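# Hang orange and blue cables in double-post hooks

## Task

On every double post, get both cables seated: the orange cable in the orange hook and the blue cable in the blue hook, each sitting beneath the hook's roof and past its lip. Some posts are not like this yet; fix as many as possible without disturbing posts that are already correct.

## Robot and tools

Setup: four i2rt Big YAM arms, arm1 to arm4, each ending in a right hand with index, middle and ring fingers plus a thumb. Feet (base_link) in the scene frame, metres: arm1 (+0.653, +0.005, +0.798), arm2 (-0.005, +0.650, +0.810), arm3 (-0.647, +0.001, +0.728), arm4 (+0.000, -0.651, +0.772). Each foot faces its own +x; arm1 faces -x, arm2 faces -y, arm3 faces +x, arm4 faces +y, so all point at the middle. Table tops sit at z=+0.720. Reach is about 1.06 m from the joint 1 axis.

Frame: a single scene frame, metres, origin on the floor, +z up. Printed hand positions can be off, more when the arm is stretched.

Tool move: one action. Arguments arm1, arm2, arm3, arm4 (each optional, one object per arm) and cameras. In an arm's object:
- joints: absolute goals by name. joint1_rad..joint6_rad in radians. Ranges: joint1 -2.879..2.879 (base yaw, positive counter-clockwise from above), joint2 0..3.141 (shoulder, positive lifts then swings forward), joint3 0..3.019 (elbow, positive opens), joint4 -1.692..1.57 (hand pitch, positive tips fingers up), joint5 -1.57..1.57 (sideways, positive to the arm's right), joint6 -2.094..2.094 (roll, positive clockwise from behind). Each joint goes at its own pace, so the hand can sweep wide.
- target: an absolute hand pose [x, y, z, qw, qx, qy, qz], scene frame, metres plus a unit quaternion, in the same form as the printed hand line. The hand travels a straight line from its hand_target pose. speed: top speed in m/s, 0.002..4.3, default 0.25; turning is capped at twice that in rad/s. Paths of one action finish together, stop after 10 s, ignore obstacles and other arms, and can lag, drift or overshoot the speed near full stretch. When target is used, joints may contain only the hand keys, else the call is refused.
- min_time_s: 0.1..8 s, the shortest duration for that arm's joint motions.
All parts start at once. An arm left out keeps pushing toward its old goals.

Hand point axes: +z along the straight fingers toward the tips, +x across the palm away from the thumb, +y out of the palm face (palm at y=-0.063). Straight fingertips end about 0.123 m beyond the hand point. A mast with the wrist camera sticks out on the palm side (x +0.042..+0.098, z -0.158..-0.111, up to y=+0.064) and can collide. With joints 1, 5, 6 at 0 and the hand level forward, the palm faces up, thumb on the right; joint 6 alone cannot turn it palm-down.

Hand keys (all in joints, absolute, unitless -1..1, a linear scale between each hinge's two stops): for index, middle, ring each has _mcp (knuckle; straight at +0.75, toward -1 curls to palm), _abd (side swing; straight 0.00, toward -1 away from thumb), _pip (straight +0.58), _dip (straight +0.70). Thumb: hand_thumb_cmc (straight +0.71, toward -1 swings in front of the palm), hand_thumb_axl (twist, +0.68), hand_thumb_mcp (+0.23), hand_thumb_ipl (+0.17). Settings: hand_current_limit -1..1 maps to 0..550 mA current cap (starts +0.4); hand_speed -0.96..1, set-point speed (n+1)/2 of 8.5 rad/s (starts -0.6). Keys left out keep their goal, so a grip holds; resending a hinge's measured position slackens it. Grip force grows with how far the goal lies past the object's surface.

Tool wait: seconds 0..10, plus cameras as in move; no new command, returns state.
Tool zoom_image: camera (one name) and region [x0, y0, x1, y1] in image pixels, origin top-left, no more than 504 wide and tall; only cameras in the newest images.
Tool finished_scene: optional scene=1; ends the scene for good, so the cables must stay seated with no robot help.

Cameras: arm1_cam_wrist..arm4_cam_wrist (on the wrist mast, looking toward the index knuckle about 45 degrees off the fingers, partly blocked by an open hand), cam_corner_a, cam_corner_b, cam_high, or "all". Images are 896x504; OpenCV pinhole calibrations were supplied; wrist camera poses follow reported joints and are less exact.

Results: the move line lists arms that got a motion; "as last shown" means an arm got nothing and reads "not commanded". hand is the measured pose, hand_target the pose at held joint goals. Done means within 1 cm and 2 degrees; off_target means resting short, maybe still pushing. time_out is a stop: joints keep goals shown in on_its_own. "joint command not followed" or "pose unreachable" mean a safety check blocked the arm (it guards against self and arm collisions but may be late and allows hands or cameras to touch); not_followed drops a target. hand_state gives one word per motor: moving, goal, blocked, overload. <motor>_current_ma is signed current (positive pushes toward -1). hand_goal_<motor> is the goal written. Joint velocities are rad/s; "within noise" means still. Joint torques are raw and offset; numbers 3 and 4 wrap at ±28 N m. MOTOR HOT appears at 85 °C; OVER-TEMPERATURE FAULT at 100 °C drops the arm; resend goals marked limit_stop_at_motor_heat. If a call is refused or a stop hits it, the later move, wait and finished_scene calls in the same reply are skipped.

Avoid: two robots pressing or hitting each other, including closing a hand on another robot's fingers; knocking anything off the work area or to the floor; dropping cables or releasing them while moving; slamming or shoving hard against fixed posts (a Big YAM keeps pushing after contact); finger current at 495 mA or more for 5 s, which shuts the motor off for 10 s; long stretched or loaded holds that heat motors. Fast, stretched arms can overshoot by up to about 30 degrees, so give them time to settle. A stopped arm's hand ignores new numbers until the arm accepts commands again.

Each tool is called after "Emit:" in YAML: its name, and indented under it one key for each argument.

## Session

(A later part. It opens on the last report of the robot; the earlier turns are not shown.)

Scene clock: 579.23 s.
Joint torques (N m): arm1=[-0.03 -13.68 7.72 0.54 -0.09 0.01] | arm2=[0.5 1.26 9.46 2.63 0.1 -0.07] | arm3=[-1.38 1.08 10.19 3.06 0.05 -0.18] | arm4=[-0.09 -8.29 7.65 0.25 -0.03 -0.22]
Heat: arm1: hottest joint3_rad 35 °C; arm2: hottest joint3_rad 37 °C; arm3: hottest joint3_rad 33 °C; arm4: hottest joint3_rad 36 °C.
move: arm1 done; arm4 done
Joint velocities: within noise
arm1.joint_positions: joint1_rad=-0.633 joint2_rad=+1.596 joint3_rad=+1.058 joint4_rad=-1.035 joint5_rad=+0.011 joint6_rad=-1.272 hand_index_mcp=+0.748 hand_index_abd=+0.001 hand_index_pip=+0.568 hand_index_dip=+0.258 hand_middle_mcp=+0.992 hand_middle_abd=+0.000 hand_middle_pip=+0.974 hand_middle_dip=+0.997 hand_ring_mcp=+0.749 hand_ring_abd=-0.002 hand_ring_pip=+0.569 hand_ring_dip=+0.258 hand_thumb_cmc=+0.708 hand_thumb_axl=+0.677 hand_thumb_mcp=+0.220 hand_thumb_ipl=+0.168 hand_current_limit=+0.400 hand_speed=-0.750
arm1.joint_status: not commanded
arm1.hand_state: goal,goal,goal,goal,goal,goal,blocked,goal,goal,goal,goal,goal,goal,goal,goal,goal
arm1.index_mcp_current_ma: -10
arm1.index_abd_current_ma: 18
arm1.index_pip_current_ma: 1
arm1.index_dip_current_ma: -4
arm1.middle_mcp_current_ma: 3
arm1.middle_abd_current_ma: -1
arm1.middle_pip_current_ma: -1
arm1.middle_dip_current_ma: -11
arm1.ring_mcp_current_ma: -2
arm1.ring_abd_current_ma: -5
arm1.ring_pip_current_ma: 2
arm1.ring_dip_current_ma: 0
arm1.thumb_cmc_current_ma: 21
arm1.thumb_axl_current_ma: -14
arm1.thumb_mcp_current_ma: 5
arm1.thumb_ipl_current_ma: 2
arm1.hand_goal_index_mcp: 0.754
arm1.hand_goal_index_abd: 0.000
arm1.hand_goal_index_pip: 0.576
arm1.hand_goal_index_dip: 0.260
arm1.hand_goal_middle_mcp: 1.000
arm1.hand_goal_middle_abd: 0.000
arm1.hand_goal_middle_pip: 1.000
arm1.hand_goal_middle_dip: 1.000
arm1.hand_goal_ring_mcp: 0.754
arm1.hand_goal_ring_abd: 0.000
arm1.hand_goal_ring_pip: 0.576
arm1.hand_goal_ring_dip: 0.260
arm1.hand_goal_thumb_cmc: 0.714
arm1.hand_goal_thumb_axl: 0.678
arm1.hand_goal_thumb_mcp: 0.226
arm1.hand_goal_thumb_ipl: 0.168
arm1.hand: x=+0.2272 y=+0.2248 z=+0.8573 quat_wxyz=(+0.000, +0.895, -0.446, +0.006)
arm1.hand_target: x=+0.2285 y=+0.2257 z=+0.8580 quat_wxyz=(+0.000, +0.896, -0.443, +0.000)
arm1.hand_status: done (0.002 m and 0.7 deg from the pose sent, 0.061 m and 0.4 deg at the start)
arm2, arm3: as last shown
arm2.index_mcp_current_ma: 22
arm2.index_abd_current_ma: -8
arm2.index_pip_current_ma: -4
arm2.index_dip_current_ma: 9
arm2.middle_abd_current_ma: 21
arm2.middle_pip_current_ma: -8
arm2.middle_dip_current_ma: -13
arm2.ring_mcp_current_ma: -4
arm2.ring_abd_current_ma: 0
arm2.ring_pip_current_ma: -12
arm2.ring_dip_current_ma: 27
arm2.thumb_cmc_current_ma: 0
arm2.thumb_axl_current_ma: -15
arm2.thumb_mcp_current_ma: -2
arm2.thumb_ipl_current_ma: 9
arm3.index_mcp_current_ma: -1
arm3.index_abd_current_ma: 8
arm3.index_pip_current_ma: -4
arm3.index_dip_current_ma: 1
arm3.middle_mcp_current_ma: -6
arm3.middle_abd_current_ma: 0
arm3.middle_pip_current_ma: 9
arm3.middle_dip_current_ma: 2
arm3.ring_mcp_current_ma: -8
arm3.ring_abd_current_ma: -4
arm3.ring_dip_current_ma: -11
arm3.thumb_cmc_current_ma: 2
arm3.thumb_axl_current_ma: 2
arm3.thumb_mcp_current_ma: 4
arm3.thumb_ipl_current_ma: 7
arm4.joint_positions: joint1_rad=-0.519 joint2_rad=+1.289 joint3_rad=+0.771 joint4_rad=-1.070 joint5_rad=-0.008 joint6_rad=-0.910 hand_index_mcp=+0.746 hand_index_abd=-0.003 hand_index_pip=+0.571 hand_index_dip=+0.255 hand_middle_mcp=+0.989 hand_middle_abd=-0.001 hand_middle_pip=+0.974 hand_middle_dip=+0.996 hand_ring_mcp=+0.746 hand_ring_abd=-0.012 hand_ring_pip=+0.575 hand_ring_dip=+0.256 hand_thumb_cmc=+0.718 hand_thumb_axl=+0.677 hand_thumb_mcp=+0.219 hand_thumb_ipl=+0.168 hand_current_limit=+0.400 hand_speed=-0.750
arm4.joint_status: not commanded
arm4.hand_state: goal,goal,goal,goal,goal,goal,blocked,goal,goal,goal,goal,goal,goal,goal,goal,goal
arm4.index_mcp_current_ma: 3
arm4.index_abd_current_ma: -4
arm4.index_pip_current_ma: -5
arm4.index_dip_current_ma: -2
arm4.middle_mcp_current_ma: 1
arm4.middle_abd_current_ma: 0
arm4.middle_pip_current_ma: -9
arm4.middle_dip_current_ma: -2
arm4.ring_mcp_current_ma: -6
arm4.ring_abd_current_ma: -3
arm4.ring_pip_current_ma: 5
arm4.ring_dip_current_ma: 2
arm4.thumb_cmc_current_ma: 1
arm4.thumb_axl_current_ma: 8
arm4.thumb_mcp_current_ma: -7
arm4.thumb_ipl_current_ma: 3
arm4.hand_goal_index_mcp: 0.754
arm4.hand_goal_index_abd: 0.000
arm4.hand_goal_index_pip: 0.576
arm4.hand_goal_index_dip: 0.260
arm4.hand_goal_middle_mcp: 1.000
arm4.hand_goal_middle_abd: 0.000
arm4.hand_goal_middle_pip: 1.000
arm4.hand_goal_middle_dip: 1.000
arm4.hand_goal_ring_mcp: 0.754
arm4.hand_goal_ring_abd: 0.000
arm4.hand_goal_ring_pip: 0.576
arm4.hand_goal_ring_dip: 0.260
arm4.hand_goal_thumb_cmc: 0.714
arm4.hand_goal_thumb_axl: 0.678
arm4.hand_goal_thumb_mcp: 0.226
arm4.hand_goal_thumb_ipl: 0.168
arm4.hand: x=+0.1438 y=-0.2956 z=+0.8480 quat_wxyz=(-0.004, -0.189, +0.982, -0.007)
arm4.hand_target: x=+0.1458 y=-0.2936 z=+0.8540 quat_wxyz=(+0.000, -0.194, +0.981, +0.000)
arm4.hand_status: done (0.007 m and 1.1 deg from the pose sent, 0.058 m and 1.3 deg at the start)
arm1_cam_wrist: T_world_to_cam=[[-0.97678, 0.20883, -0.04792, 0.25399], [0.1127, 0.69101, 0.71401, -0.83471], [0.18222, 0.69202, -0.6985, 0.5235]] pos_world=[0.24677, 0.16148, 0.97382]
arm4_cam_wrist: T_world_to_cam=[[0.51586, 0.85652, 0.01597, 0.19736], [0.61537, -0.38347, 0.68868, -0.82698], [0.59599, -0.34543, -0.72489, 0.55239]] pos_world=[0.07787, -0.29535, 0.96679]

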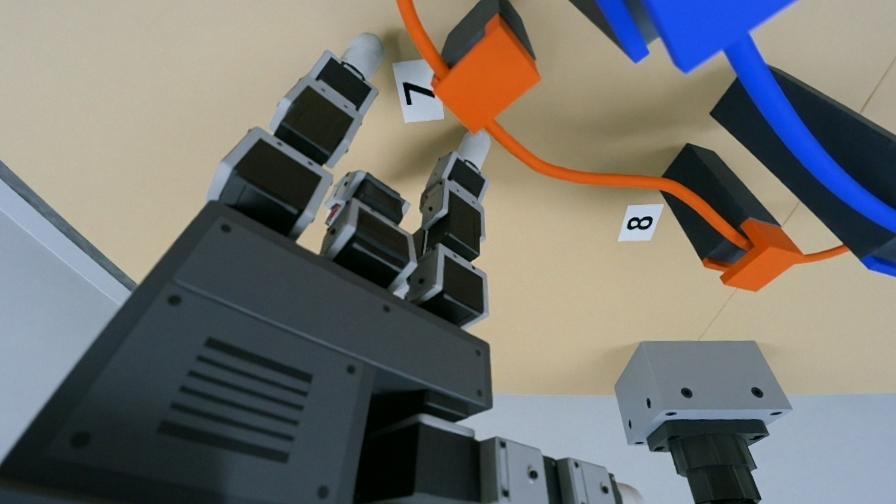

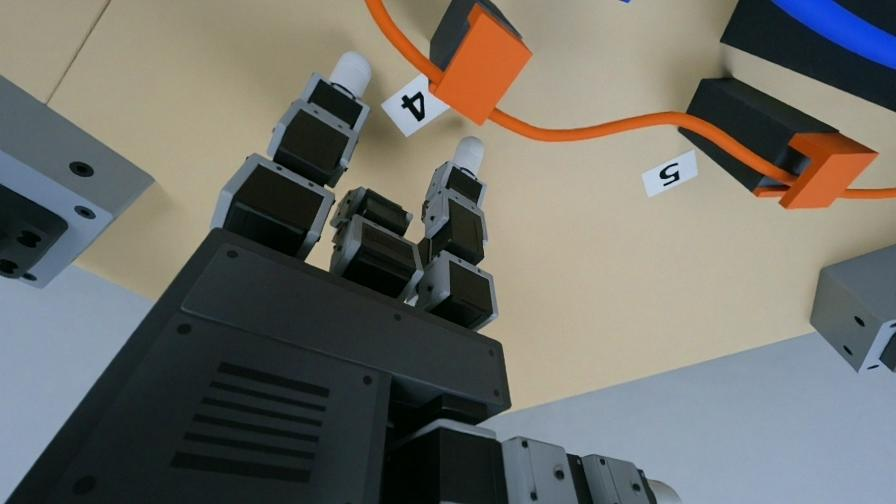

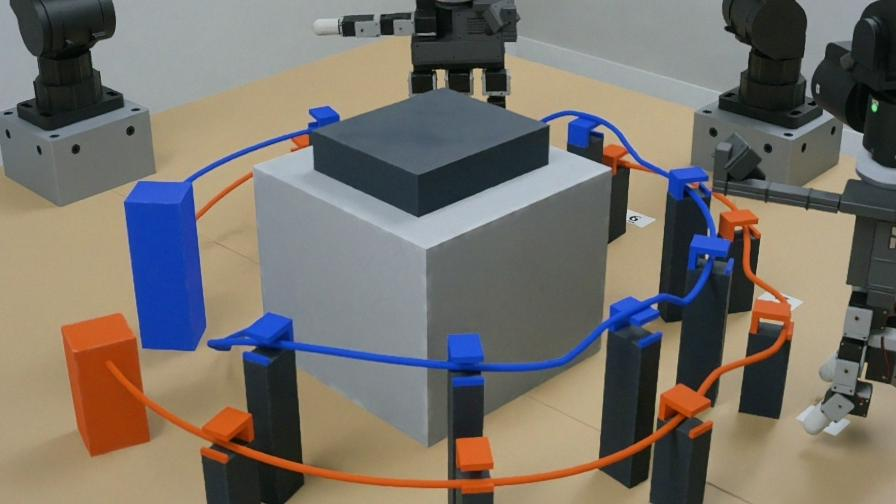

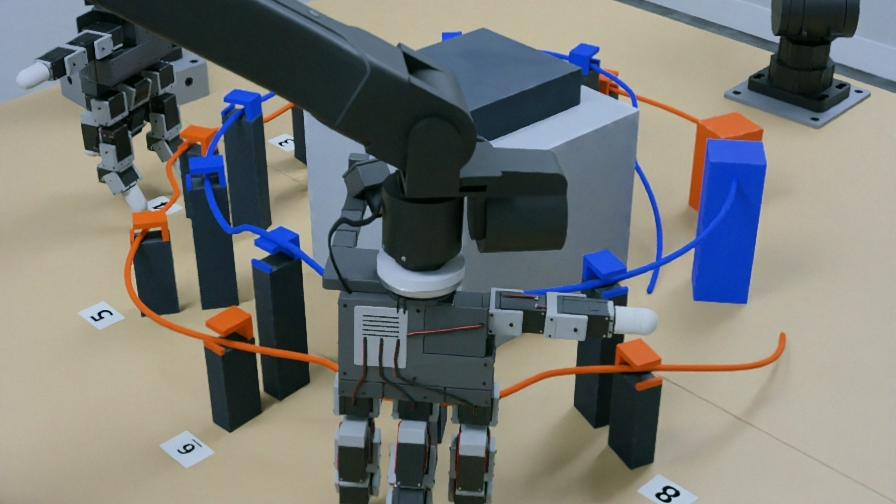

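Emit:
move:
  arm4: {"target": [0.150, -0.298, 1.06, 0, -0.1942, 0.981, 0], "speed": 0.35, "joints": {"hand_index_dip": 0.696, "hand_ring_dip": 0.696}}
  arm1: {"target": [0.235, 0.230, 1.06, 0, -0.8965, 0.4431, 0], "speed": 0.35, "joints": {"hand_index_dip": 0.696, "hand_ring_dip": 0.696}}
  cameras: ["cam_corner_b"]

Emit:
zoom_image:
  camera: "cam_corner_b"
  region: [380, 330, 480, 430]

Emit:
move:
  arm4: {"target": [-0.0328, -0.252, 1.06, 0, 0.1089, 0.9941, 0], "speed": 0.35}
  arm1: {"target": [0.252, 0.0331, 1.06, 0, -0.7218, 0.6921, 0], "speed": 0.35}
  cameras: ["arm1_cam_wrist", "arm4_cam_wrist", "cam_corner_a", "cam_corner_b", "cam_high"]

Scene clock: 589.53 s.
Joint torques (N m): arm1=[-0.56 -10.29 12.45 -0.25 -0.08 -0.01] | arm2=[1.08 0.67 9.39 2.5 0.08 -0.15] | arm3=[-1.49 0.5 10.36 3.06 0 -0.2] | arm4=[-0.38 -6.42 11.19 -0.18 0.02 -0.21]
Heat: arm1: hottest joint3_rad 34 °C; arm2: hottest joint3_rad 38 °C; arm3: hottest joint3_rad 33 °C; arm4: hottest joint3_rad 36 °C.
move: arm1 off_target; arm4 off_target
Joint velocities: within noise
arm1.joint_positions: joint1_rad=-0.635 joint2_rad=+1.419 joint3_rad=+1.399 joint4_rad=-1.547 joint5_rad=+0.009 joint6_rad=-1.285 hand_index_mcp=+0.748 hand_index_abd=+0.002 hand_index_pip=+0.568 hand_index_dip=+0.693 hand_middle_mcp=+0.992 hand_middle_abd=+0.000 hand_middle_pip=+0.974 hand_middle_dip=+0.997 hand_ring_mcp=+0.749 hand_ring_abd=+0.004 hand_ring_pip=+0.569 hand_ring_dip=+0.694 hand_thumb_cmc=+0.708 hand_thumb_axl=+0.677 hand_thumb_mcp=+0.220 hand_thumb_ipl=+0.168 hand_current_limit=+0.400 hand_speed=-0.750
arm1.joint_status: all done
arm1.hand_state: goal,goal,goal,goal,goal,goal,blocked,goal,goal,goal,goal,goal,goal,goal,goal,goal
arm1.index_mcp_current_ma: 13
arm1.index_abd_current_ma: 4
arm1.index_pip_current_ma: -7
arm1.index_dip_current_ma: -3
arm1.middle_mcp_current_ma: -6
arm1.middle_abd_current_ma: 2
arm1.middle_pip_current_ma: -9
arm1.middle_dip_current_ma: -8
arm1.ring_mcp_current_ma: -3
arm1.ring_abd_current_ma: 8
arm1.ring_pip_current_ma: -9
arm1.ring_dip_current_ma: 3
arm1.thumb_cmc_current_ma: 20
arm1.thumb_axl_current_ma: 1
arm1.thumb_mcp_current_ma: -13
arm1.thumb_ipl_current_ma: -3
arm1.hand_goal_index_mcp: 0.754
arm1.hand_goal_index_abd: 0.000
arm1.hand_goal_index_pip: 0.576
arm1.hand_goal_index_dip: 0.696
arm1.hand_goal_middle_mcp: 1.000
arm1.hand_goal_middle_abd: 0.000
arm1.hand_goal_middle_pip: 1.000
arm1.hand_goal_middle_dip: 1.000
arm1.hand_goal_ring_mcp: 0.754
arm1.hand_goal_ring_abd: 0.000
arm1.hand_goal_ring_pip: 0.576
arm1.hand_goal_ring_dip: 0.696
arm1.hand_goal_thumb_cmc: 0.714
arm1.hand_goal_thumb_axl: 0.678
arm1.hand_goal_thumb_mcp: 0.226
arm1.hand_goal_thumb_ipl: 0.168
arm1.hand: x=+0.2377 y=+0.2198 z=+1.0540 quat_wxyz=(+0.000, +0.897, -0.441, +0.002)
arm1.hand_target: x=+0.2352 y=+0.2298 z=+1.0600 quat_wxyz=(+0.000, +0.896, -0.443, +0.000)
arm1.hand_status: off_target (0.012 m and 0.3 deg from the pose sent, 0.203 m and 0.7 deg at the start)
arm2, arm3: as last shown
arm2.index_mcp_current_ma: 18
arm2.index_abd_current_ma: -5
arm2.index_pip_current_ma: -10
arm2.index_dip_current_ma: -5
arm2.middle_mcp_current_ma: 3
arm2.middle_abd_current_ma: 4
arm2.middle_pip_current_ma: 0
arm2.middle_dip_current_ma: -3
arm2.ring_mcp_current_ma: 3
arm2.ring_abd_current_ma: 12
arm2.ring_pip_current_ma: 19
arm2.ring_dip_current_ma: 5
arm2.thumb_cmc_current_ma: -6
arm2.thumb_axl_current_ma: -11
arm2.thumb_mcp_current_ma: -5
arm2.thumb_ipl_current_ma: 18
arm3.index_mcp_current_ma: 1
arm3.index_abd_current_ma: -8
arm3.index_pip_current_ma: -11
arm3.index_dip_current_ma: -3
arm3.middle_mcp_current_ma: -1
arm3.middle_abd_current_ma: -11
arm3.middle_pip_current_ma: 10
arm3.middle_dip_current_ma: 11
arm3.ring_pip_current_ma: -9
arm3.ring_dip_current_ma: -16
arm3.thumb_cmc_current_ma: -2
arm3.thumb_axl_current_ma: 5
arm3.thumb_mcp_current_ma: 5
arm3.thumb_ipl_current_ma: -3
arm4.joint_positions: joint1_rad=-0.541 joint2_rad=+1.152 joint3_rad=+1.193 joint4_rad=-1.643 joint5_rad=-0.009 joint6_rad=-0.936 hand_index_mcp=+0.746 hand_index_abd=-0.009 hand_index_pip=+0.565 hand_index_dip=+0.691 hand_middle_mcp=+0.988 hand_middle_abd=-0.001 hand_middle_pip=+0.974 hand_middle_dip=+0.996 hand_ring_mcp=+0.746 hand_ring_abd=-0.007 hand_ring_pip=+0.566 hand_ring_dip=+0.691 hand_thumb_cmc=+0.706 hand_thumb_axl=+0.677 hand_thumb_mcp=+0.218 hand_thumb_ipl=+0.168 hand_current_limit=+0.400 hand_speed=-0.750
arm4.joint_status: all done
arm4.hand_state: goal,goal,goal,goal,goal,goal,blocked,goal,goal,goal,goal,goal,goal,goal,goal,goal
arm4.index_mcp_current_ma: 5
arm4.index_abd_current_ma: 12
arm4.index_pip_current_ma: -5
arm4.index_dip_current_ma: 4
arm4.middle_mcp_current_ma: -3
arm4.middle_abd_current_ma: -15
arm4.middle_pip_current_ma: -2
arm4.middle_dip_current_ma: -7
arm4.ring_mcp_current_ma: 0
arm4.ring_abd_current_ma: 3
arm4.ring_pip_current_ma: -7
arm4.ring_dip_current_ma: -1
arm4.thumb_cmc_current_ma: -4
arm4.thumb_axl_current_ma: -1
arm4.thumb_mcp_current_ma: -12
arm4.thumb_ipl_current_ma: -1
arm4.hand_goal_index_mcp: 0.754
arm4.hand_goal_index_abd: 0.000
arm4.hand_goal_index_pip: 0.576
arm4.hand_goal_index_dip: 0.696
arm4.hand_goal_middle_mcp: 1.000
arm4.hand_goal_middle_abd: 0.000
arm4.hand_goal_middle_pip: 1.000
arm4.hand_goal_middle_dip: 1.000
arm4.hand_goal_ring_mcp: 0.754
arm4.hand_goal_ring_abd: 0.000
arm4.hand_goal_ring_pip: 0.576
arm4.hand_goal_ring_dip: 0.696
arm4.hand_goal_thumb_cmc: 0.714
arm4.hand_goal_thumb_axl: 0.678
arm4.hand_goal_thumb_mcp: 0.226
arm4.hand_goal_thumb_ipl: 0.168
arm4.hand: x=+0.1442 y=-0.3030 z=+1.0433 quat_wxyz=(-0.009, -0.192, +0.981, -0.011)
arm4.hand_target: x=+0.1498 y=-0.2984 z=+1.0598 quat_wxyz=(+0.000, -0.194, +0.981, +0.000)
arm4.hand_status: off_target (0.018 m and 1.7 deg from the pose sent, 0.212 m and 1.1 deg at the start)

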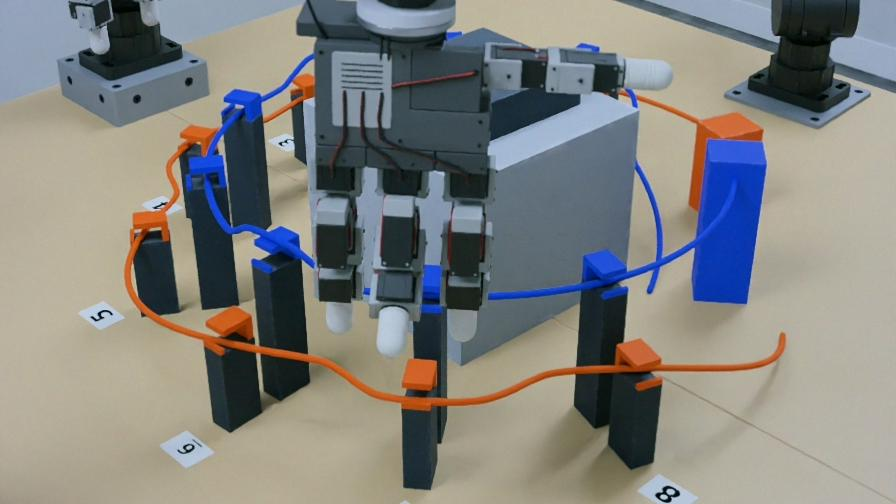

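Scaled by 5.040 from the camera's image (finer frame: 1280x720).

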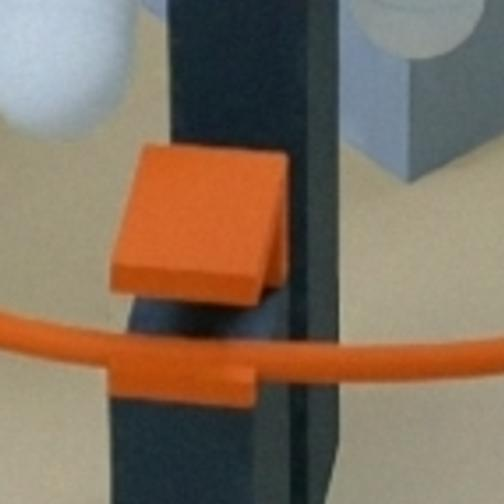

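Scene clock: 591.60 s.
Joint torques (N m): arm1=[1.44 -7 9.99 -0.29 0.13 0.2] | arm2=[1.38 1.26 9.42 2.54 0.08 -0.15] | arm3=[-1.2 0.62 10.26 3.11 0.02 -0.19] | arm4=[0.85 -6.95 11.85 0.23 0.2 0.11]
Heat: arm1: hottest joint3_rad 34 °C; arm2: hottest joint3_rad 38 °C; arm3: hottest joint3_rad 33 °C; arm4: hottest joint3_rad 36 °C.
move: arm1 done; arm4 off_target
Joint velocities: within noise
arm1.joint_positions: joint1_rad=-0.028 joint2_rad=+1.154 joint3_rad=+1.174 joint4_rad=-1.573 joint5_rad=+0.010 joint6_rad=-0.063 hand_index_mcp=+0.748 hand_index_abd=-0.011 hand_index_pip=+0.569 hand_index_dip=+0.693 hand_middle_mcp=+0.992 hand_middle_abd=+0.000 hand_middle_pip=+0.974 hand_middle_dip=+0.997 hand_ring_mcp=+0.749 hand_ring_abd=-0.010 hand_ring_pip=+0.569 hand_ring_dip=+0.694 hand_thumb_cmc=+0.708 hand_thumb_axl=+0.677 hand_thumb_mcp=+0.220 hand_thumb_ipl=+0.168 hand_current_limit=+0.400 hand_speed=-0.750
arm1.joint_status: not commanded
arm1.hand_state: goal,goal,goal,goal,goal,goal,blocked,goal,goal,goal,goal,goal,goal,goal,goal,goal
arm1.index_mcp_current_ma: -7
arm1.index_abd_current_ma: -1
arm1.index_pip_current_ma: -4
arm1.index_dip_current_ma: 2
arm1.middle_mcp_current_ma: -15
arm1.middle_abd_current_ma: 10
arm1.middle_pip_current_ma: 3
arm1.middle_dip_current_ma: -18
arm1.ring_mcp_current_ma: 12
arm1.ring_abd_current_ma: 15
arm1.ring_pip_current_ma: 7
arm1.ring_dip_current_ma: -2
arm1.thumb_cmc_current_ma: 8
arm1.thumb_axl_current_ma: -6
arm1.thumb_mcp_current_ma: -13
arm1.thumb_ipl_current_ma: -12
arm1.hand_goal_index_mcp: 0.754
arm1.hand_goal_index_abd: 0.000
arm1.hand_goal_index_pip: 0.576
arm1.hand_goal_index_dip: 0.696
arm1.hand_goal_middle_mcp: 1.000
arm1.hand_goal_middle_abd: 0.000
arm1.hand_goal_middle_pip: 1.000
arm1.hand_goal_middle_dip: 1.000
arm1.hand_goal_ring_mcp: 0.754
arm1.hand_goal_ring_abd: 0.000
arm1.hand_goal_ring_pip: 0.576
arm1.hand_goal_ring_dip: 0.696
arm1.hand_goal_thumb_cmc: 0.714
arm1.hand_goal_thumb_axl: 0.678
arm1.hand_goal_thumb_mcp: 0.226
arm1.hand_goal_thumb_ipl: 0.168
arm1.hand: x=+0.2503 y=+0.0366 z=+1.0629 quat_wxyz=(+0.006, +0.722, -0.692, -0.005)
arm1.hand_target: x=+0.2520 y=+0.0331 z=+1.0600 quat_wxyz=(+0.000, +0.722, -0.692, +0.000)
arm1.hand_status: done (0.005 m and 0.9 deg from the pose sent, 0.187 m and 35.2 deg at the start)
arm2: as last shown
arm2.index_mcp_current_ma: 11
arm2.index_abd_current_ma: -22
arm2.index_pip_current_ma: -6
arm2.index_dip_current_ma: -11
arm2.middle_mcp_current_ma: 18
arm2.middle_abd_current_ma: 8
arm2.middle_pip_current_ma: 6
arm2.middle_dip_current_ma: -2
arm2.ring_mcp_current_ma: 17
arm2.ring_abd_current_ma: 17
arm2.ring_pip_current_ma: 1
arm2.ring_dip_current_ma: 10
arm2.thumb_cmc_current_ma: -11
arm2.thumb_axl_current_ma: 6
arm2.thumb_mcp_current_ma: -6
arm2.thumb_ipl_current_ma: 3
arm3.joint_positions: joint1_rad=+0.699 joint2_rad=+0.620 joint3_rad=+1.448 joint4_rad=-1.177 joint5_rad=-0.065 joint6_rad=+1.021 hand_index_mcp=+0.758 hand_index_abd=+0.003 hand_index_pip=+0.577 hand_index_dip=+0.696 hand_middle_mcp=+0.757 hand_middle_abd=+0.001 hand_middle_pip=+0.577 hand_middle_dip=+0.696 hand_ring_mcp=+0.758 hand_ring_abd=+0.002 hand_ring_pip=+0.577 hand_ring_dip=+0.696 hand_thumb_cmc=+0.718 hand_thumb_axl=+0.677 hand_thumb_mcp=+0.226 hand_thumb_ipl=+0.168 hand_current_limit=+0.400 hand_speed=-0.600
arm3.joint_status: not commanded
arm3.hand_state: goal,goal,goal,goal,goal,goal,goal,goal,goal,goal,goal,goal,goal,goal,goal,goal
arm3.index_mcp_current_ma: 0
arm3.index_abd_current_ma: 6
arm3.index_pip_current_ma: -2
arm3.index_dip_current_ma: -7
arm3.middle_mcp_current_ma: 0
arm3.middle_abd_current_ma: -1
arm3.middle_pip_current_ma: 10
arm3.middle_dip_current_ma: 8
arm3.ring_mcp_current_ma: -5
arm3.ring_abd_current_ma: -4
arm3.ring_pip_current_ma: -12
arm3.ring_dip_current_ma: -6
arm3.thumb_cmc_current_ma: 8
arm3.thumb_axl_current_ma: -4
arm3.thumb_mcp_current_ma: -6
arm3.thumb_ipl_current_ma: 0
arm3.hand_goal_index_mcp: 0.754
arm3.hand_goal_index_abd: 0.000
arm3.hand_goal_index_pip: 0.576
arm3.hand_goal_index_dip: 0.696
arm3.hand_goal_middle_mcp: 0.754
arm3.hand_goal_middle_abd: 0.000
arm3.hand_goal_middle_pip: 0.576
arm3.hand_goal_middle_dip: 0.696
arm3.hand_goal_ring_mcp: 0.754
arm3.hand_goal_ring_abd: 0.000
arm3.hand_goal_ring_pip: 0.576
arm3.hand_goal_ring_dip: 0.696
arm3.hand_goal_thumb_cmc: 0.714
arm3.hand_goal_thumb_axl: 0.678
arm3.hand_goal_thumb_mcp: 0.226
arm3.hand_goal_thumb_ipl: 0.168
arm3.hand: x=-0.4063 y=+0.1197 z=+1.3517 quat_wxyz=(-0.080, +0.644, +0.506, +0.568)
arm3.hand_target: x=-0.4095 y=+0.1168 z=+1.3657 quat_wxyz=(-0.081, +0.637, +0.501, +0.581)
arm3.hand_status: not commanded
arm4.joint_positions: joint1_rad=+0.215 joint2_rad=+1.187 joint3_rad=+1.218 joint4_rad=-1.647 joint5_rad=-0.012 joint6_rad=+0.417 hand_index_mcp=+0.745 hand_index_abd=-0.009 hand_index_pip=+0.565 hand_index_dip=+0.691 hand_middle_mcp=+0.988 hand_middle_abd=-0.001 hand_middle_pip=+0.974 hand_middle_dip=+0.996 hand_ring_mcp=+0.745 hand_ring_abd=-0.013 hand_ring_pip=+0.566 hand_ring_dip=+0.691 hand_thumb_cmc=+0.706 hand_thumb_axl=+0.677 hand_thumb_mcp=+0.218 hand_thumb_ipl=+0.168 hand_current_limit=+0.400 hand_speed=-0.750
arm4.joint_status: not commanded
arm4.hand_state: goal,goal,goal,goal,goal,goal,blocked,goal,goal,goal,goal,goal,goal,goal,goal,goal
arm4.index_mcp_current_ma: 7
arm4.index_abd_current_ma: 5
arm4.index_pip_current_ma: 6
arm4.index_dip_current_ma: 3
arm4.middle_mcp_current_ma: 4
arm4.middle_abd_current_ma: -6
arm4.middle_pip_current_ma: 0
arm4.middle_dip_current_ma: -1
arm4.ring_mcp_current_ma: -15
arm4.ring_abd_current_ma: -2
arm4.ring_pip_current_ma: 3
arm4.ring_dip_current_ma: -10
arm4.thumb_cmc_current_ma: 8
arm4.thumb_axl_current_ma: 3
arm4.thumb_mcp_current_ma: -10
arm4.thumb_ipl_current_ma: 4
arm4.hand_goal_index_mcp: 0.754
arm4.hand_goal_index_abd: 0.000
arm4.hand_goal_index_pip: 0.576
arm4.hand_goal_index_dip: 0.696
arm4.hand_goal_middle_mcp: 1.000
arm4.hand_goal_middle_abd: 0.000
arm4.hand_goal_middle_pip: 1.000
arm4.hand_goal_middle_dip: 1.000
arm4.hand_goal_ring_mcp: 0.754
arm4.hand_goal_ring_abd: 0.000
arm4.hand_goal_ring_pip: 0.576
arm4.hand_goal_ring_dip: 0.696
arm4.hand_goal_thumb_cmc: 0.714
arm4.hand_goal_thumb_axl: 0.678
arm4.hand_goal_thumb_mcp: 0.226
arm4.hand_goal_thumb_ipl: 0.168
arm4.hand: x=-0.0283 y=-0.2648 z=+1.0382 quat_wxyz=(+0.007, +0.106, +0.994, -0.025)
arm4.hand_target: x=-0.0326 y=-0.2530 z=+1.0598 quat_wxyz=(+0.000, +0.109, +0.994, +0.000)
arm4.hand_status: off_target (0.026 m and 3.0 deg from the pose sent, 0.185 m and 34.6 deg at the start)
arm1_cam_wrist: T_world_to_cam=[[-0.68603, 0.72706, -0.02724, 0.21199], [0.50057, 0.49883, 0.70753, -0.9371], [0.52801, 0.47175, -0.70616, 0.72276]] pos_world=[0.2329, -0.02764, 1.17918]
arm4_cam_wrist: T_world_to_cam=[[0.90588, 0.42318, 0.01737, 0.15151], [0.28144, -0.63211, 0.72196, -0.95003], [0.3165, -0.64912, -0.69171, 0.6807]] pos_world=[-0.08532, -0.22278, 1.1541]

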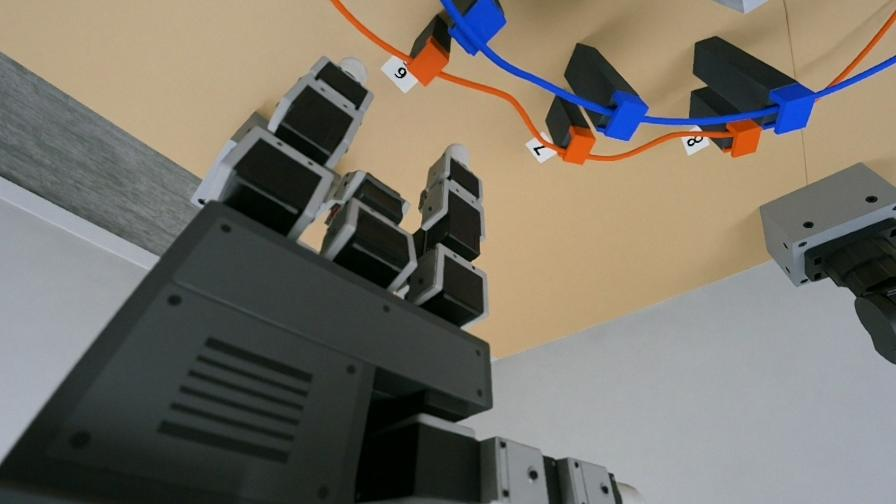

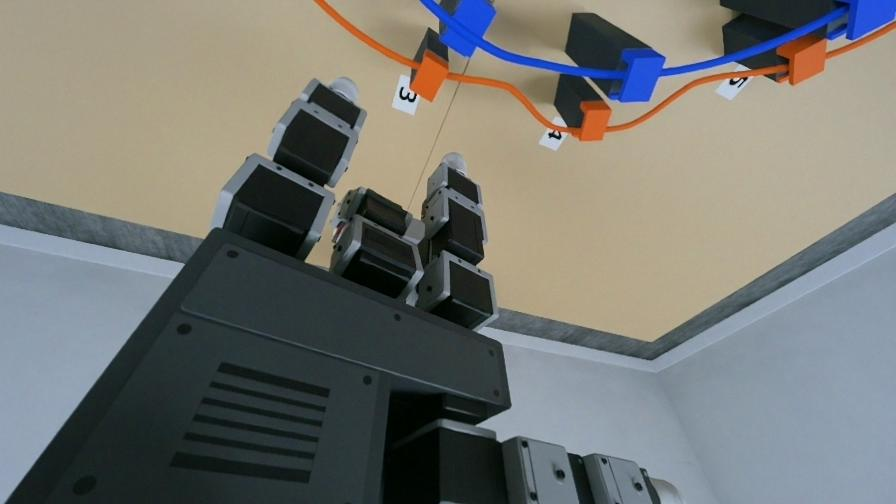

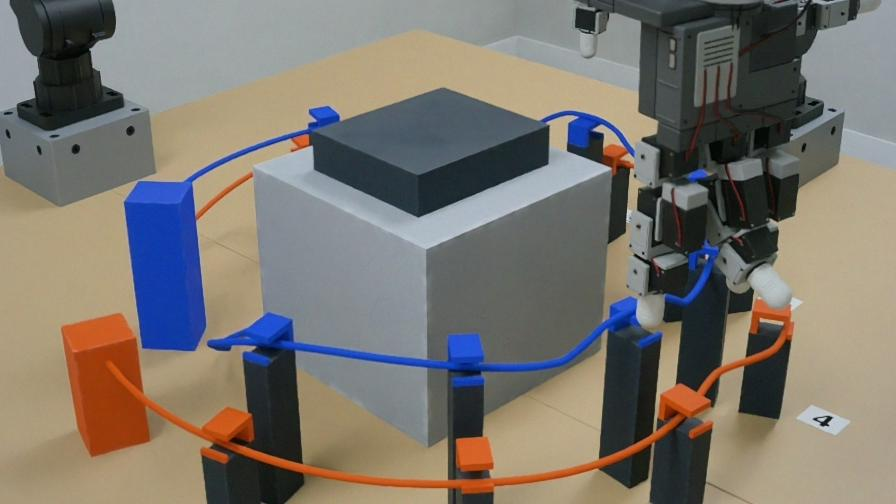

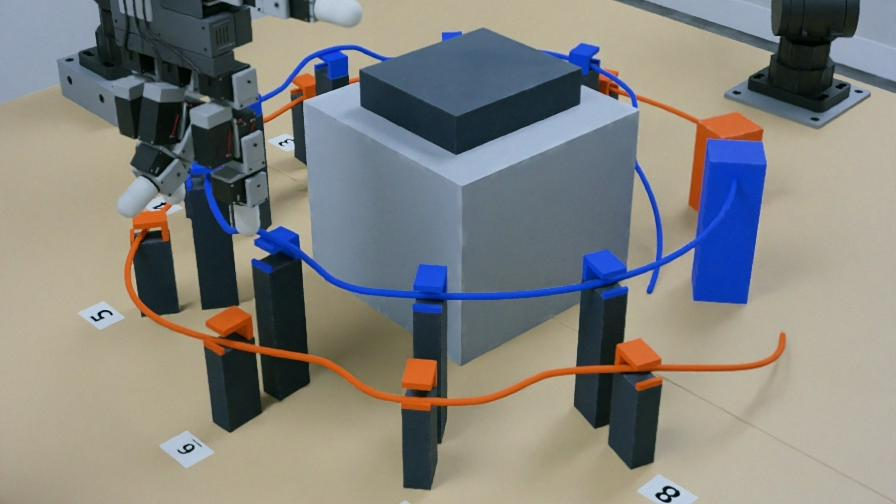

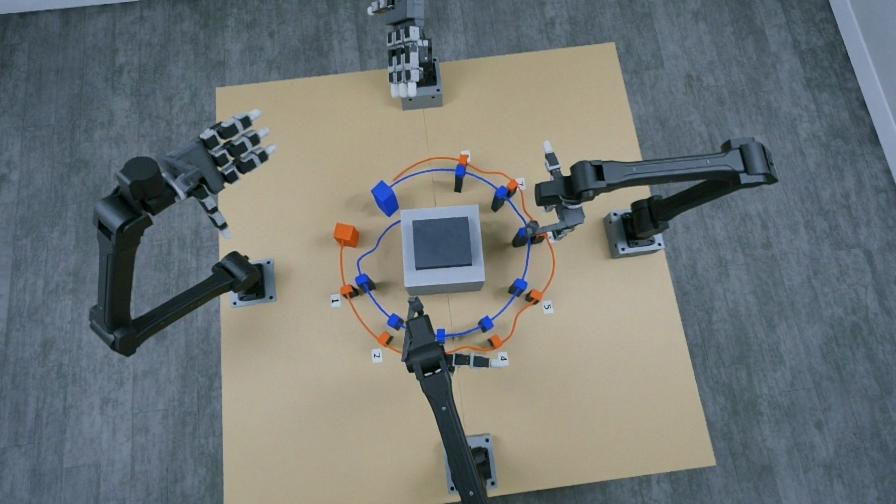

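Emit:
zoom_image:
  camera: "cam_corner_b"
  region: [180, 280, 300, 380]

Emit:
zoom_image:
  camera: "cam_corner_b"
  region: [110, 190, 190, 260]

Emit:
zoom_image:
  camera: "arm4_cam_wrist"
  region: [300, 0, 700, 220]

Emit:
zoom_image:
  camera: "arm1_cam_wrist"
  region: [300, 0, 700, 220]

Emit:
zoom_image:
  camera: "cam_corner_b"
  region: [590, 320, 790, 480]

Emit:
zoom_image:
  camera: "cam_corner_a"
  region: [590, 240, 750, 440]

Scaled by 4.200 from the camera's image (finer frame: 1280x720).

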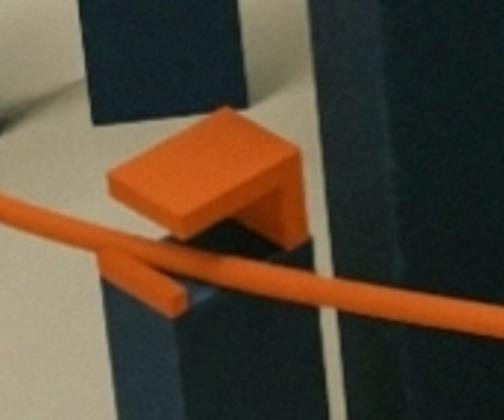

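Scaled by 6.300 from the camera's image (finer frame: 1280x720).

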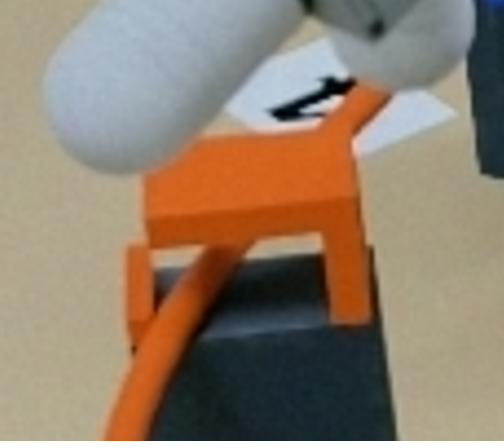

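Scaled by 1.260 from the camera's image (finer frame: 1280x720).

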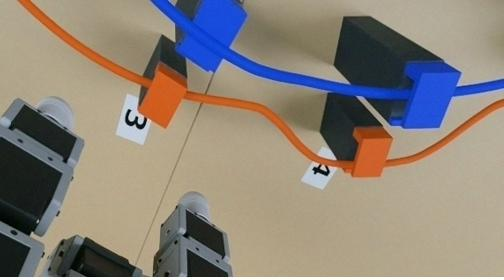

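Scaled by 1.260 from the camera's image (finer frame: 1280x720).

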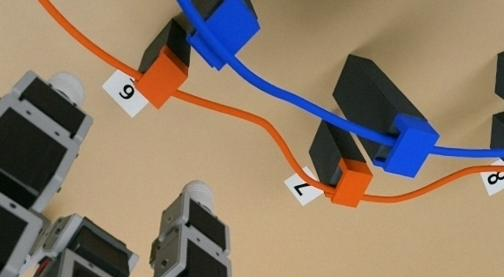

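Scaled by 2.520 from the camera's image (finer frame: 1280x720).

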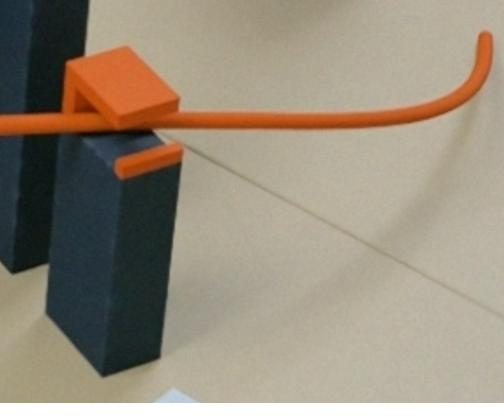

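Scaled by 2.520 from the camera's image (finer frame: 1280x720).

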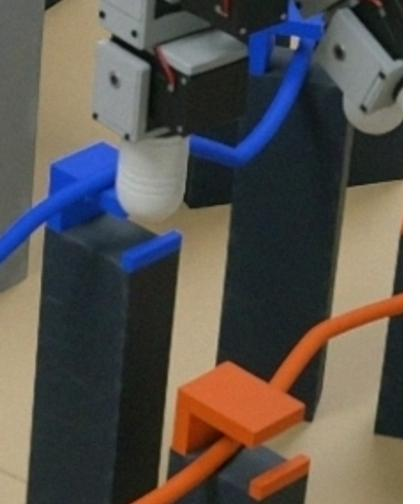

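Emit:
move:
  arm4: {"target": [-0.0240, -0.2400, 1.02, 0, 0.0828, 0.9966, 0], "speed": 0.25}
  arm1: {"target": [0.247, 0.039, 1.007, 0, -0.7296, 0.6839, 0], "speed": 0.25}
  cameras: ["arm1_cam_wrist", "arm4_cam_wrist", "cam_corner_a", "cam_corner_b"]

Emit:
zoom_image:
  camera: "arm4_cam_wrist"
  region: [380, 0, 580, 150]

Emit:
zoom_image:
  camera: "arm1_cam_wrist"
  region: [380, 0, 580, 150]

Emit:
zoom_image:
  camera: "cam_corner_b"
  region: [100, 80, 340, 320]

Emit:
zoom_image:
  camera: "cam_corner_a"
  region: [560, 160, 760, 400]

Scene clock: 644.03 s.
Joint torques (N m): arm1=[-0.38 -6.65 9.44 0.53 0.11 -0.02] | arm2=[1.08 0.79 9.44 2.59 0.06 -0.06] | arm3=[-1.08 0.32 10.28 3.14 0.06 -0.18] | arm4=[-0.32 -7.65 8.85 0.58 0.18 -0.21]
Heat: arm1: hottest joint3_rad 36 °C; arm2: hottest joint3_rad 38 °C; arm3: hottest joint3_rad 33 °C; arm4: hottest joint3_rad 36 °C.
move: arm1 done; arm4 done
Joint velocities: within noise
arm1.joint_positions: joint1_rad=-0.029 joint2_rad=+1.173 joint3_rad=+1.056 joint4_rad=-1.452 joint5_rad=+0.010 joint6_rad=-0.089 hand_index_mcp=+0.748 hand_index_abd=-0.011 hand_index_pip=+0.569 hand_index_dip=+0.693 hand_middle_mcp=+0.992 hand_middle_abd=+0.000 hand_middle_pip=+0.974 hand_middle_dip=+0.997 hand_ring_mcp=+0.749 hand_ring_abd=-0.010 hand_ring_pip=+0.569 hand_ring_dip=+0.694 hand_thumb_cmc=+0.708 hand_thumb_axl=+0.677 hand_thumb_mcp=+0.220 hand_thumb_ipl=+0.168 hand_current_limit=+0.400 hand_speed=-0.750
arm1.joint_status: not commanded
arm1.hand_state: goal,goal,goal,goal,goal,goal,blocked,goal,goal,goal,goal,goal,goal,goal,goal,goal
arm1.index_mcp_current_ma: -23
arm1.index_abd_current_ma: 20
arm1.index_pip_current_ma: -10
arm1.index_dip_current_ma: 15
arm1.middle_mcp_current_ma: -11
arm1.middle_abd_current_ma: -4
arm1.middle_pip_current_ma: -5
arm1.middle_dip_current_ma: -13
arm1.ring_mcp_current_ma: -2
arm1.ring_abd_current_ma: 12
arm1.ring_pip_current_ma: 14
arm1.ring_dip_current_ma: -10
arm1.thumb_cmc_current_ma: 17
arm1.thumb_axl_current_ma: -3
arm1.thumb_mcp_current_ma: -6
arm1.thumb_ipl_current_ma: 3
arm1.hand_goal_index_mcp: 0.754
arm1.hand_goal_index_abd: 0.000
arm1.hand_goal_index_pip: 0.576
arm1.hand_goal_index_dip: 0.696
arm1.hand_goal_middle_mcp: 1.000
arm1.hand_goal_middle_abd: 0.000
arm1.hand_goal_middle_pip: 1.000
arm1.hand_goal_middle_dip: 1.000
arm1.hand_goal_ring_mcp: 0.754
arm1.hand_goal_ring_abd: 0.000
arm1.hand_goal_ring_pip: 0.576
arm1.hand_goal_ring_dip: 0.696
arm1.hand_goal_thumb_cmc: 0.714
arm1.hand_goal_thumb_axl: 0.678
arm1.hand_goal_thumb_mcp: 0.226
arm1.hand_goal_thumb_ipl: 0.168
arm1.hand: x=+0.2494 y=+0.0341 z=+1.0107 quat_wxyz=(+0.000, +0.730, -0.683, +0.001)
arm1.hand_target: x=+0.2472 y=+0.0389 z=+1.0069 quat_wxyz=(+0.000, +0.730, -0.684, +0.000)
arm1.hand_status: done (0.007 m and 0.2 deg from the pose sent, 0.056 m and 1.6 deg at the start)
arm2.joint_positions: joint1_rad=-0.088 joint2_rad=+0.611 joint3_rad=+1.318 joint4_rad=-1.203 joint5_rad=+0.033 joint6_rad=+1.068 hand_index_mcp=+0.758 hand_index_abd=+0.001 hand_index_pip=+0.577 hand_index_dip=+0.696 hand_middle_mcp=+0.758 hand_middle_abd=+0.000 hand_middle_pip=+0.577 hand_middle_dip=+0.696 hand_ring_mcp=+0.758 hand_ring_abd=+0.000 hand_ring_pip=+0.577 hand_ring_dip=+0.696 hand_thumb_cmc=+0.716 hand_thumb_axl=+0.677 hand_thumb_mcp=+0.226 hand_thumb_ipl=+0.168 hand_current_limit=+0.400 hand_speed=-0.600
arm2.joint_status: not commanded
arm2.hand_state: goal,goal,goal,goal,goal,goal,goal,goal,goal,goal,goal,goal,goal,goal,goal,goal
arm2.index_mcp_current_ma: 9
arm2.index_abd_current_ma: 8
arm2.index_pip_current_ma: 3
arm2.index_dip_current_ma: -7
arm2.middle_mcp_current_ma: 2
arm2.middle_abd_current_ma: -1
arm2.middle_pip_current_ma: 7
arm2.middle_dip_current_ma: -5
arm2.ring_mcp_current_ma: 19
arm2.ring_abd_current_ma: 8
arm2.ring_pip_current_ma: -21
arm2.ring_dip_current_ma: 10
arm2.thumb_cmc_current_ma: 4
arm2.thumb_axl_current_ma: 7
arm2.thumb_mcp_current_ma: -6
arm2.thumb_ipl_current_ma: 11
arm2.hand_goal_index_mcp: 0.754
arm2.hand_goal_index_abd: 0.000
arm2.hand_goal_index_pip: 0.576
arm2.hand_goal_index_dip: 0.696
arm2.hand_goal_middle_mcp: 0.754
arm2.hand_goal_middle_abd: 0.000
arm2.hand_goal_middle_pip: 0.576
arm2.hand_goal_middle_dip: 0.696
arm2.hand_goal_ring_mcp: 0.754
arm2.hand_goal_ring_abd: 0.000
arm2.hand_goal_ring_pip: 0.576
arm2.hand_goal_ring_dip: 0.696
arm2.hand_goal_thumb_cmc: 0.714
arm2.hand_goal_thumb_axl: 0.678
arm2.hand_goal_thumb_mcp: 0.226
arm2.hand_goal_thumb_ipl: 0.168
arm2.hand: x=-0.1273 y=+0.3990 z=+1.3651 quat_wxyz=(+0.462, +0.708, -0.484, +0.227)
arm2.hand_target: x=-0.1301 y=+0.4034 z=+1.3777 quat_wxyz=(+0.474, +0.699, -0.485, +0.230)
arm2.hand_status: not commanded
arm3: as last shown
arm3.index_mcp_current_ma: -3
arm3.index_abd_current_ma: 3
arm3.index_pip_current_ma: -4
arm3.index_dip_current_ma: 1
arm3.middle_mcp_current_ma: -10
arm3.middle_abd_current_ma: -2
arm3.middle_pip_current_ma: -4
arm3.middle_dip_current_ma: 10
arm3.ring_mcp_current_ma: -9
arm3.ring_abd_current_ma: -9
arm3.ring_pip_current_ma: -2
arm3.ring_dip_current_ma: -8
arm3.thumb_cmc_current_ma: -1
arm3.thumb_axl_current_ma: -2
arm3.thumb_mcp_current_ma: -7
arm3.thumb_ipl_current_ma: -9
arm4.joint_positions: joint1_rad=+0.189 joint2_rad=+1.212 joint3_rad=+1.169 joint4_rad=-1.546 joint5_rad=-0.010 joint6_rad=+0.351 hand_index_mcp=+0.746 hand_index_abd=-0.009 hand_index_pip=+0.565 hand_index_dip=+0.691 hand_middle_mcp=+0.988 hand_middle_abd=-0.001 hand_middle_pip=+0.974 hand_middle_dip=+0.996 hand_ring_mcp=+0.745 hand_ring_abd=-0.013 hand_ring_pip=+0.566 hand_ring_dip=+0.691 hand_thumb_cmc=+0.711 hand_thumb_axl=+0.677 hand_thumb_mcp=+0.218 hand_thumb_ipl=+0.168 hand_current_limit=+0.400 hand_speed=-0.750
arm4.joint_status: not commanded
arm4.hand_state: goal,goal,goal,goal,goal,goal,blocked,goal,goal,goal,goal,goal,goal,goal,goal,goal
arm4.index_mcp_current_ma: 15
arm4.index_abd_current_ma: 4
arm4.index_pip_current_ma: -18
arm4.index_dip_current_ma: 4
arm4.middle_mcp_current_ma: 0
arm4.middle_abd_current_ma: -1
arm4.middle_pip_current_ma: -4
arm4.middle_dip_current_ma: 5
arm4.ring_mcp_current_ma: -11
arm4.ring_abd_current_ma: -2
arm4.ring_pip_current_ma: 6
arm4.ring_dip_current_ma: -6
arm4.thumb_cmc_current_ma: -2
arm4.thumb_axl_current_ma: 5
arm4.thumb_mcp_current_ma: 0
arm4.thumb_ipl_current_ma: -3
arm4.hand_goal_index_mcp: 0.754
arm4.hand_goal_index_abd: 0.000
arm4.hand_goal_index_pip: 0.576
arm4.hand_goal_index_dip: 0.696
arm4.hand_goal_middle_mcp: 1.000
arm4.hand_goal_middle_abd: 0.000
arm4.hand_goal_middle_pip: 1.000
arm4.hand_goal_middle_dip: 1.000
arm4.hand_goal_ring_mcp: 0.754
arm4.hand_goal_ring_abd: 0.000
arm4.hand_goal_ring_pip: 0.576
arm4.hand_goal_ring_dip: 0.696
arm4.hand_goal_thumb_cmc: 0.714
arm4.hand_goal_thumb_axl: 0.678
arm4.hand_goal_thumb_mcp: 0.226
arm4.hand_goal_thumb_ipl: 0.168
arm4.hand: x=-0.0255 y=-0.2458 z=+1.0139 quat_wxyz=(+0.003, +0.086, +0.996, -0.011)
arm4.hand_target: x=-0.0240 y=-0.2402 z=+1.0200 quat_wxyz=(+0.000, +0.083, +0.997, +0.000)
arm4.hand_status: done (0.009 m and 1.4 deg from the pose sent, 0.031 m and 3.9 deg at the start)
arm1_cam_wrist: T_world_to_cam=[[-0.70343, 0.70972, -0.03845, 0.22797], [0.47632, 0.51086, 0.71564, -0.90119], [0.52755, 0.48509, -0.69741, 0.6784]] pos_world=[0.23172, -0.0305, 1.12681]
arm4_cam_wrist: T_world_to_cam=[[0.88873, 0.45779, 0.02411, 0.1427], [0.31081, -0.64038, 0.70236, -0.90274], [0.33698, -0.61671, -0.71142, 0.70378]] pos_world=[-0.0834, -0.20939, 1.13129]

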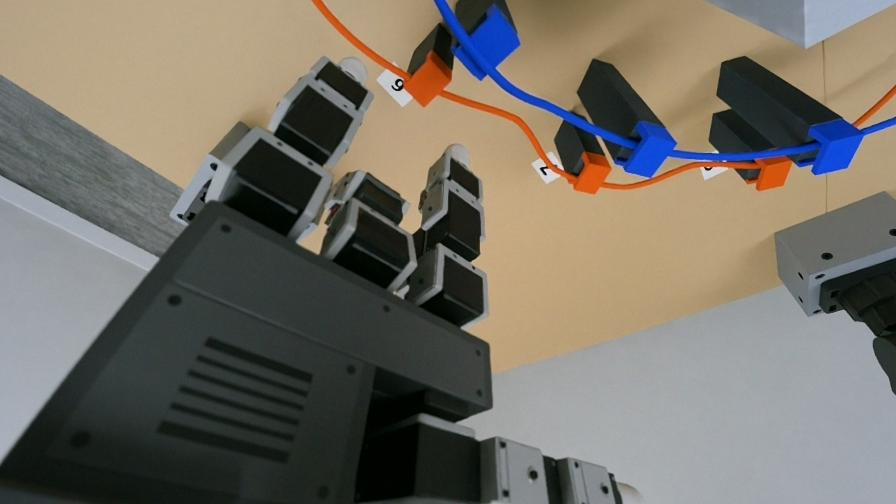

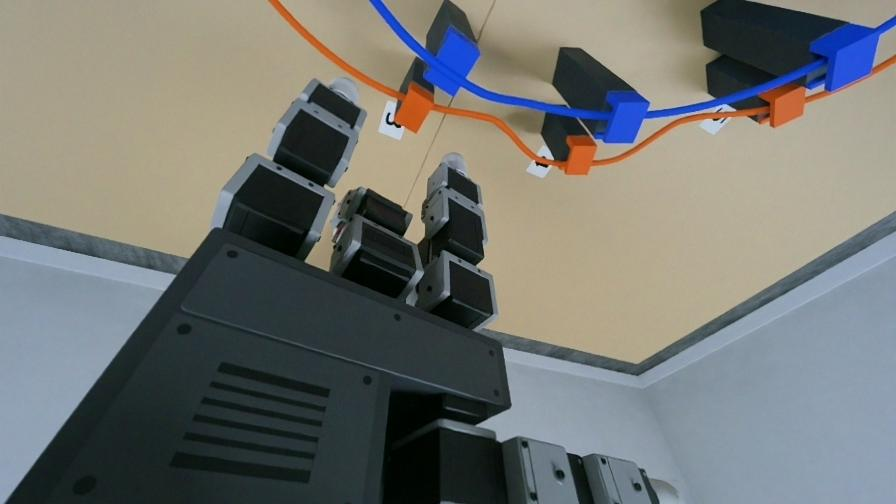

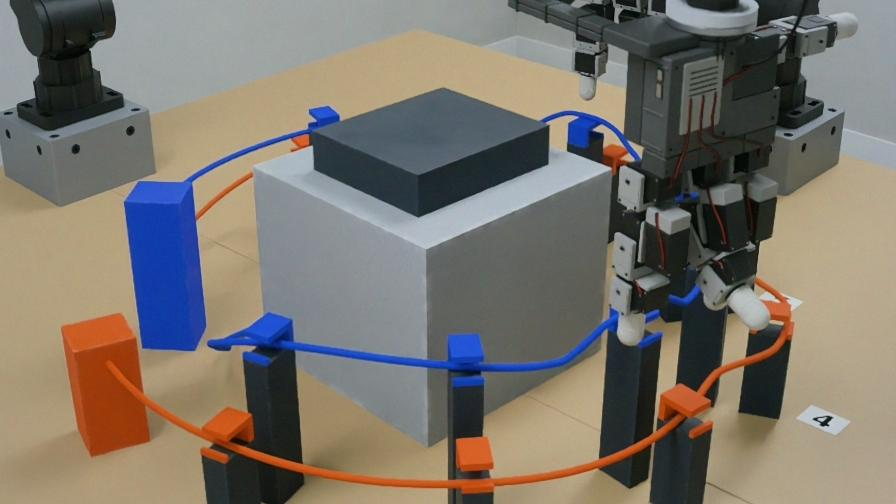

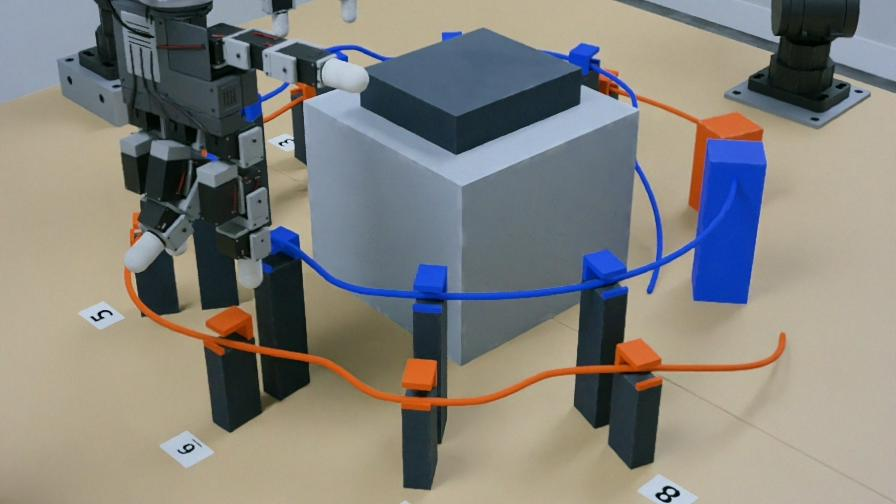

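Scaled by 2.520 from the camera's image (finer frame: 1280x720).

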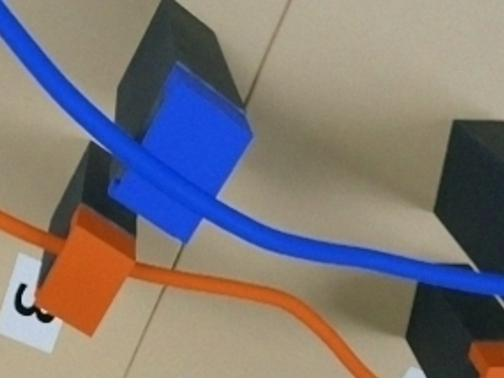

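Scaled by 2.520 from the camera's image (finer frame: 1280x720).

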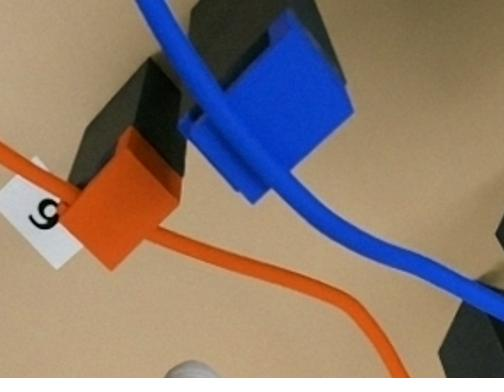

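Scaled by 2.100 from the camera's image (finer frame: 1280x720).

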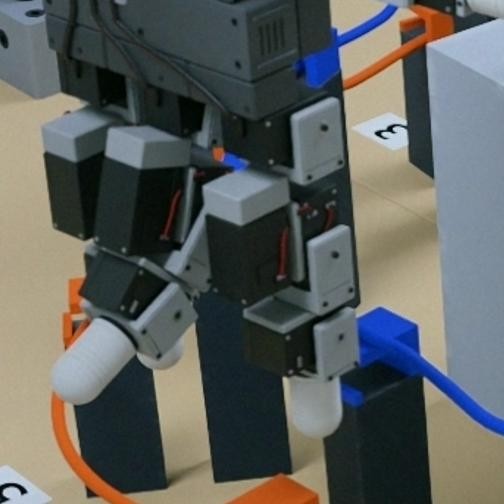

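Scaled by 2.100 from the camera's image (finer frame: 1280x720).

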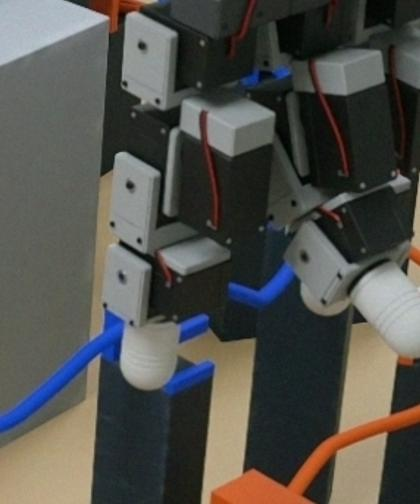

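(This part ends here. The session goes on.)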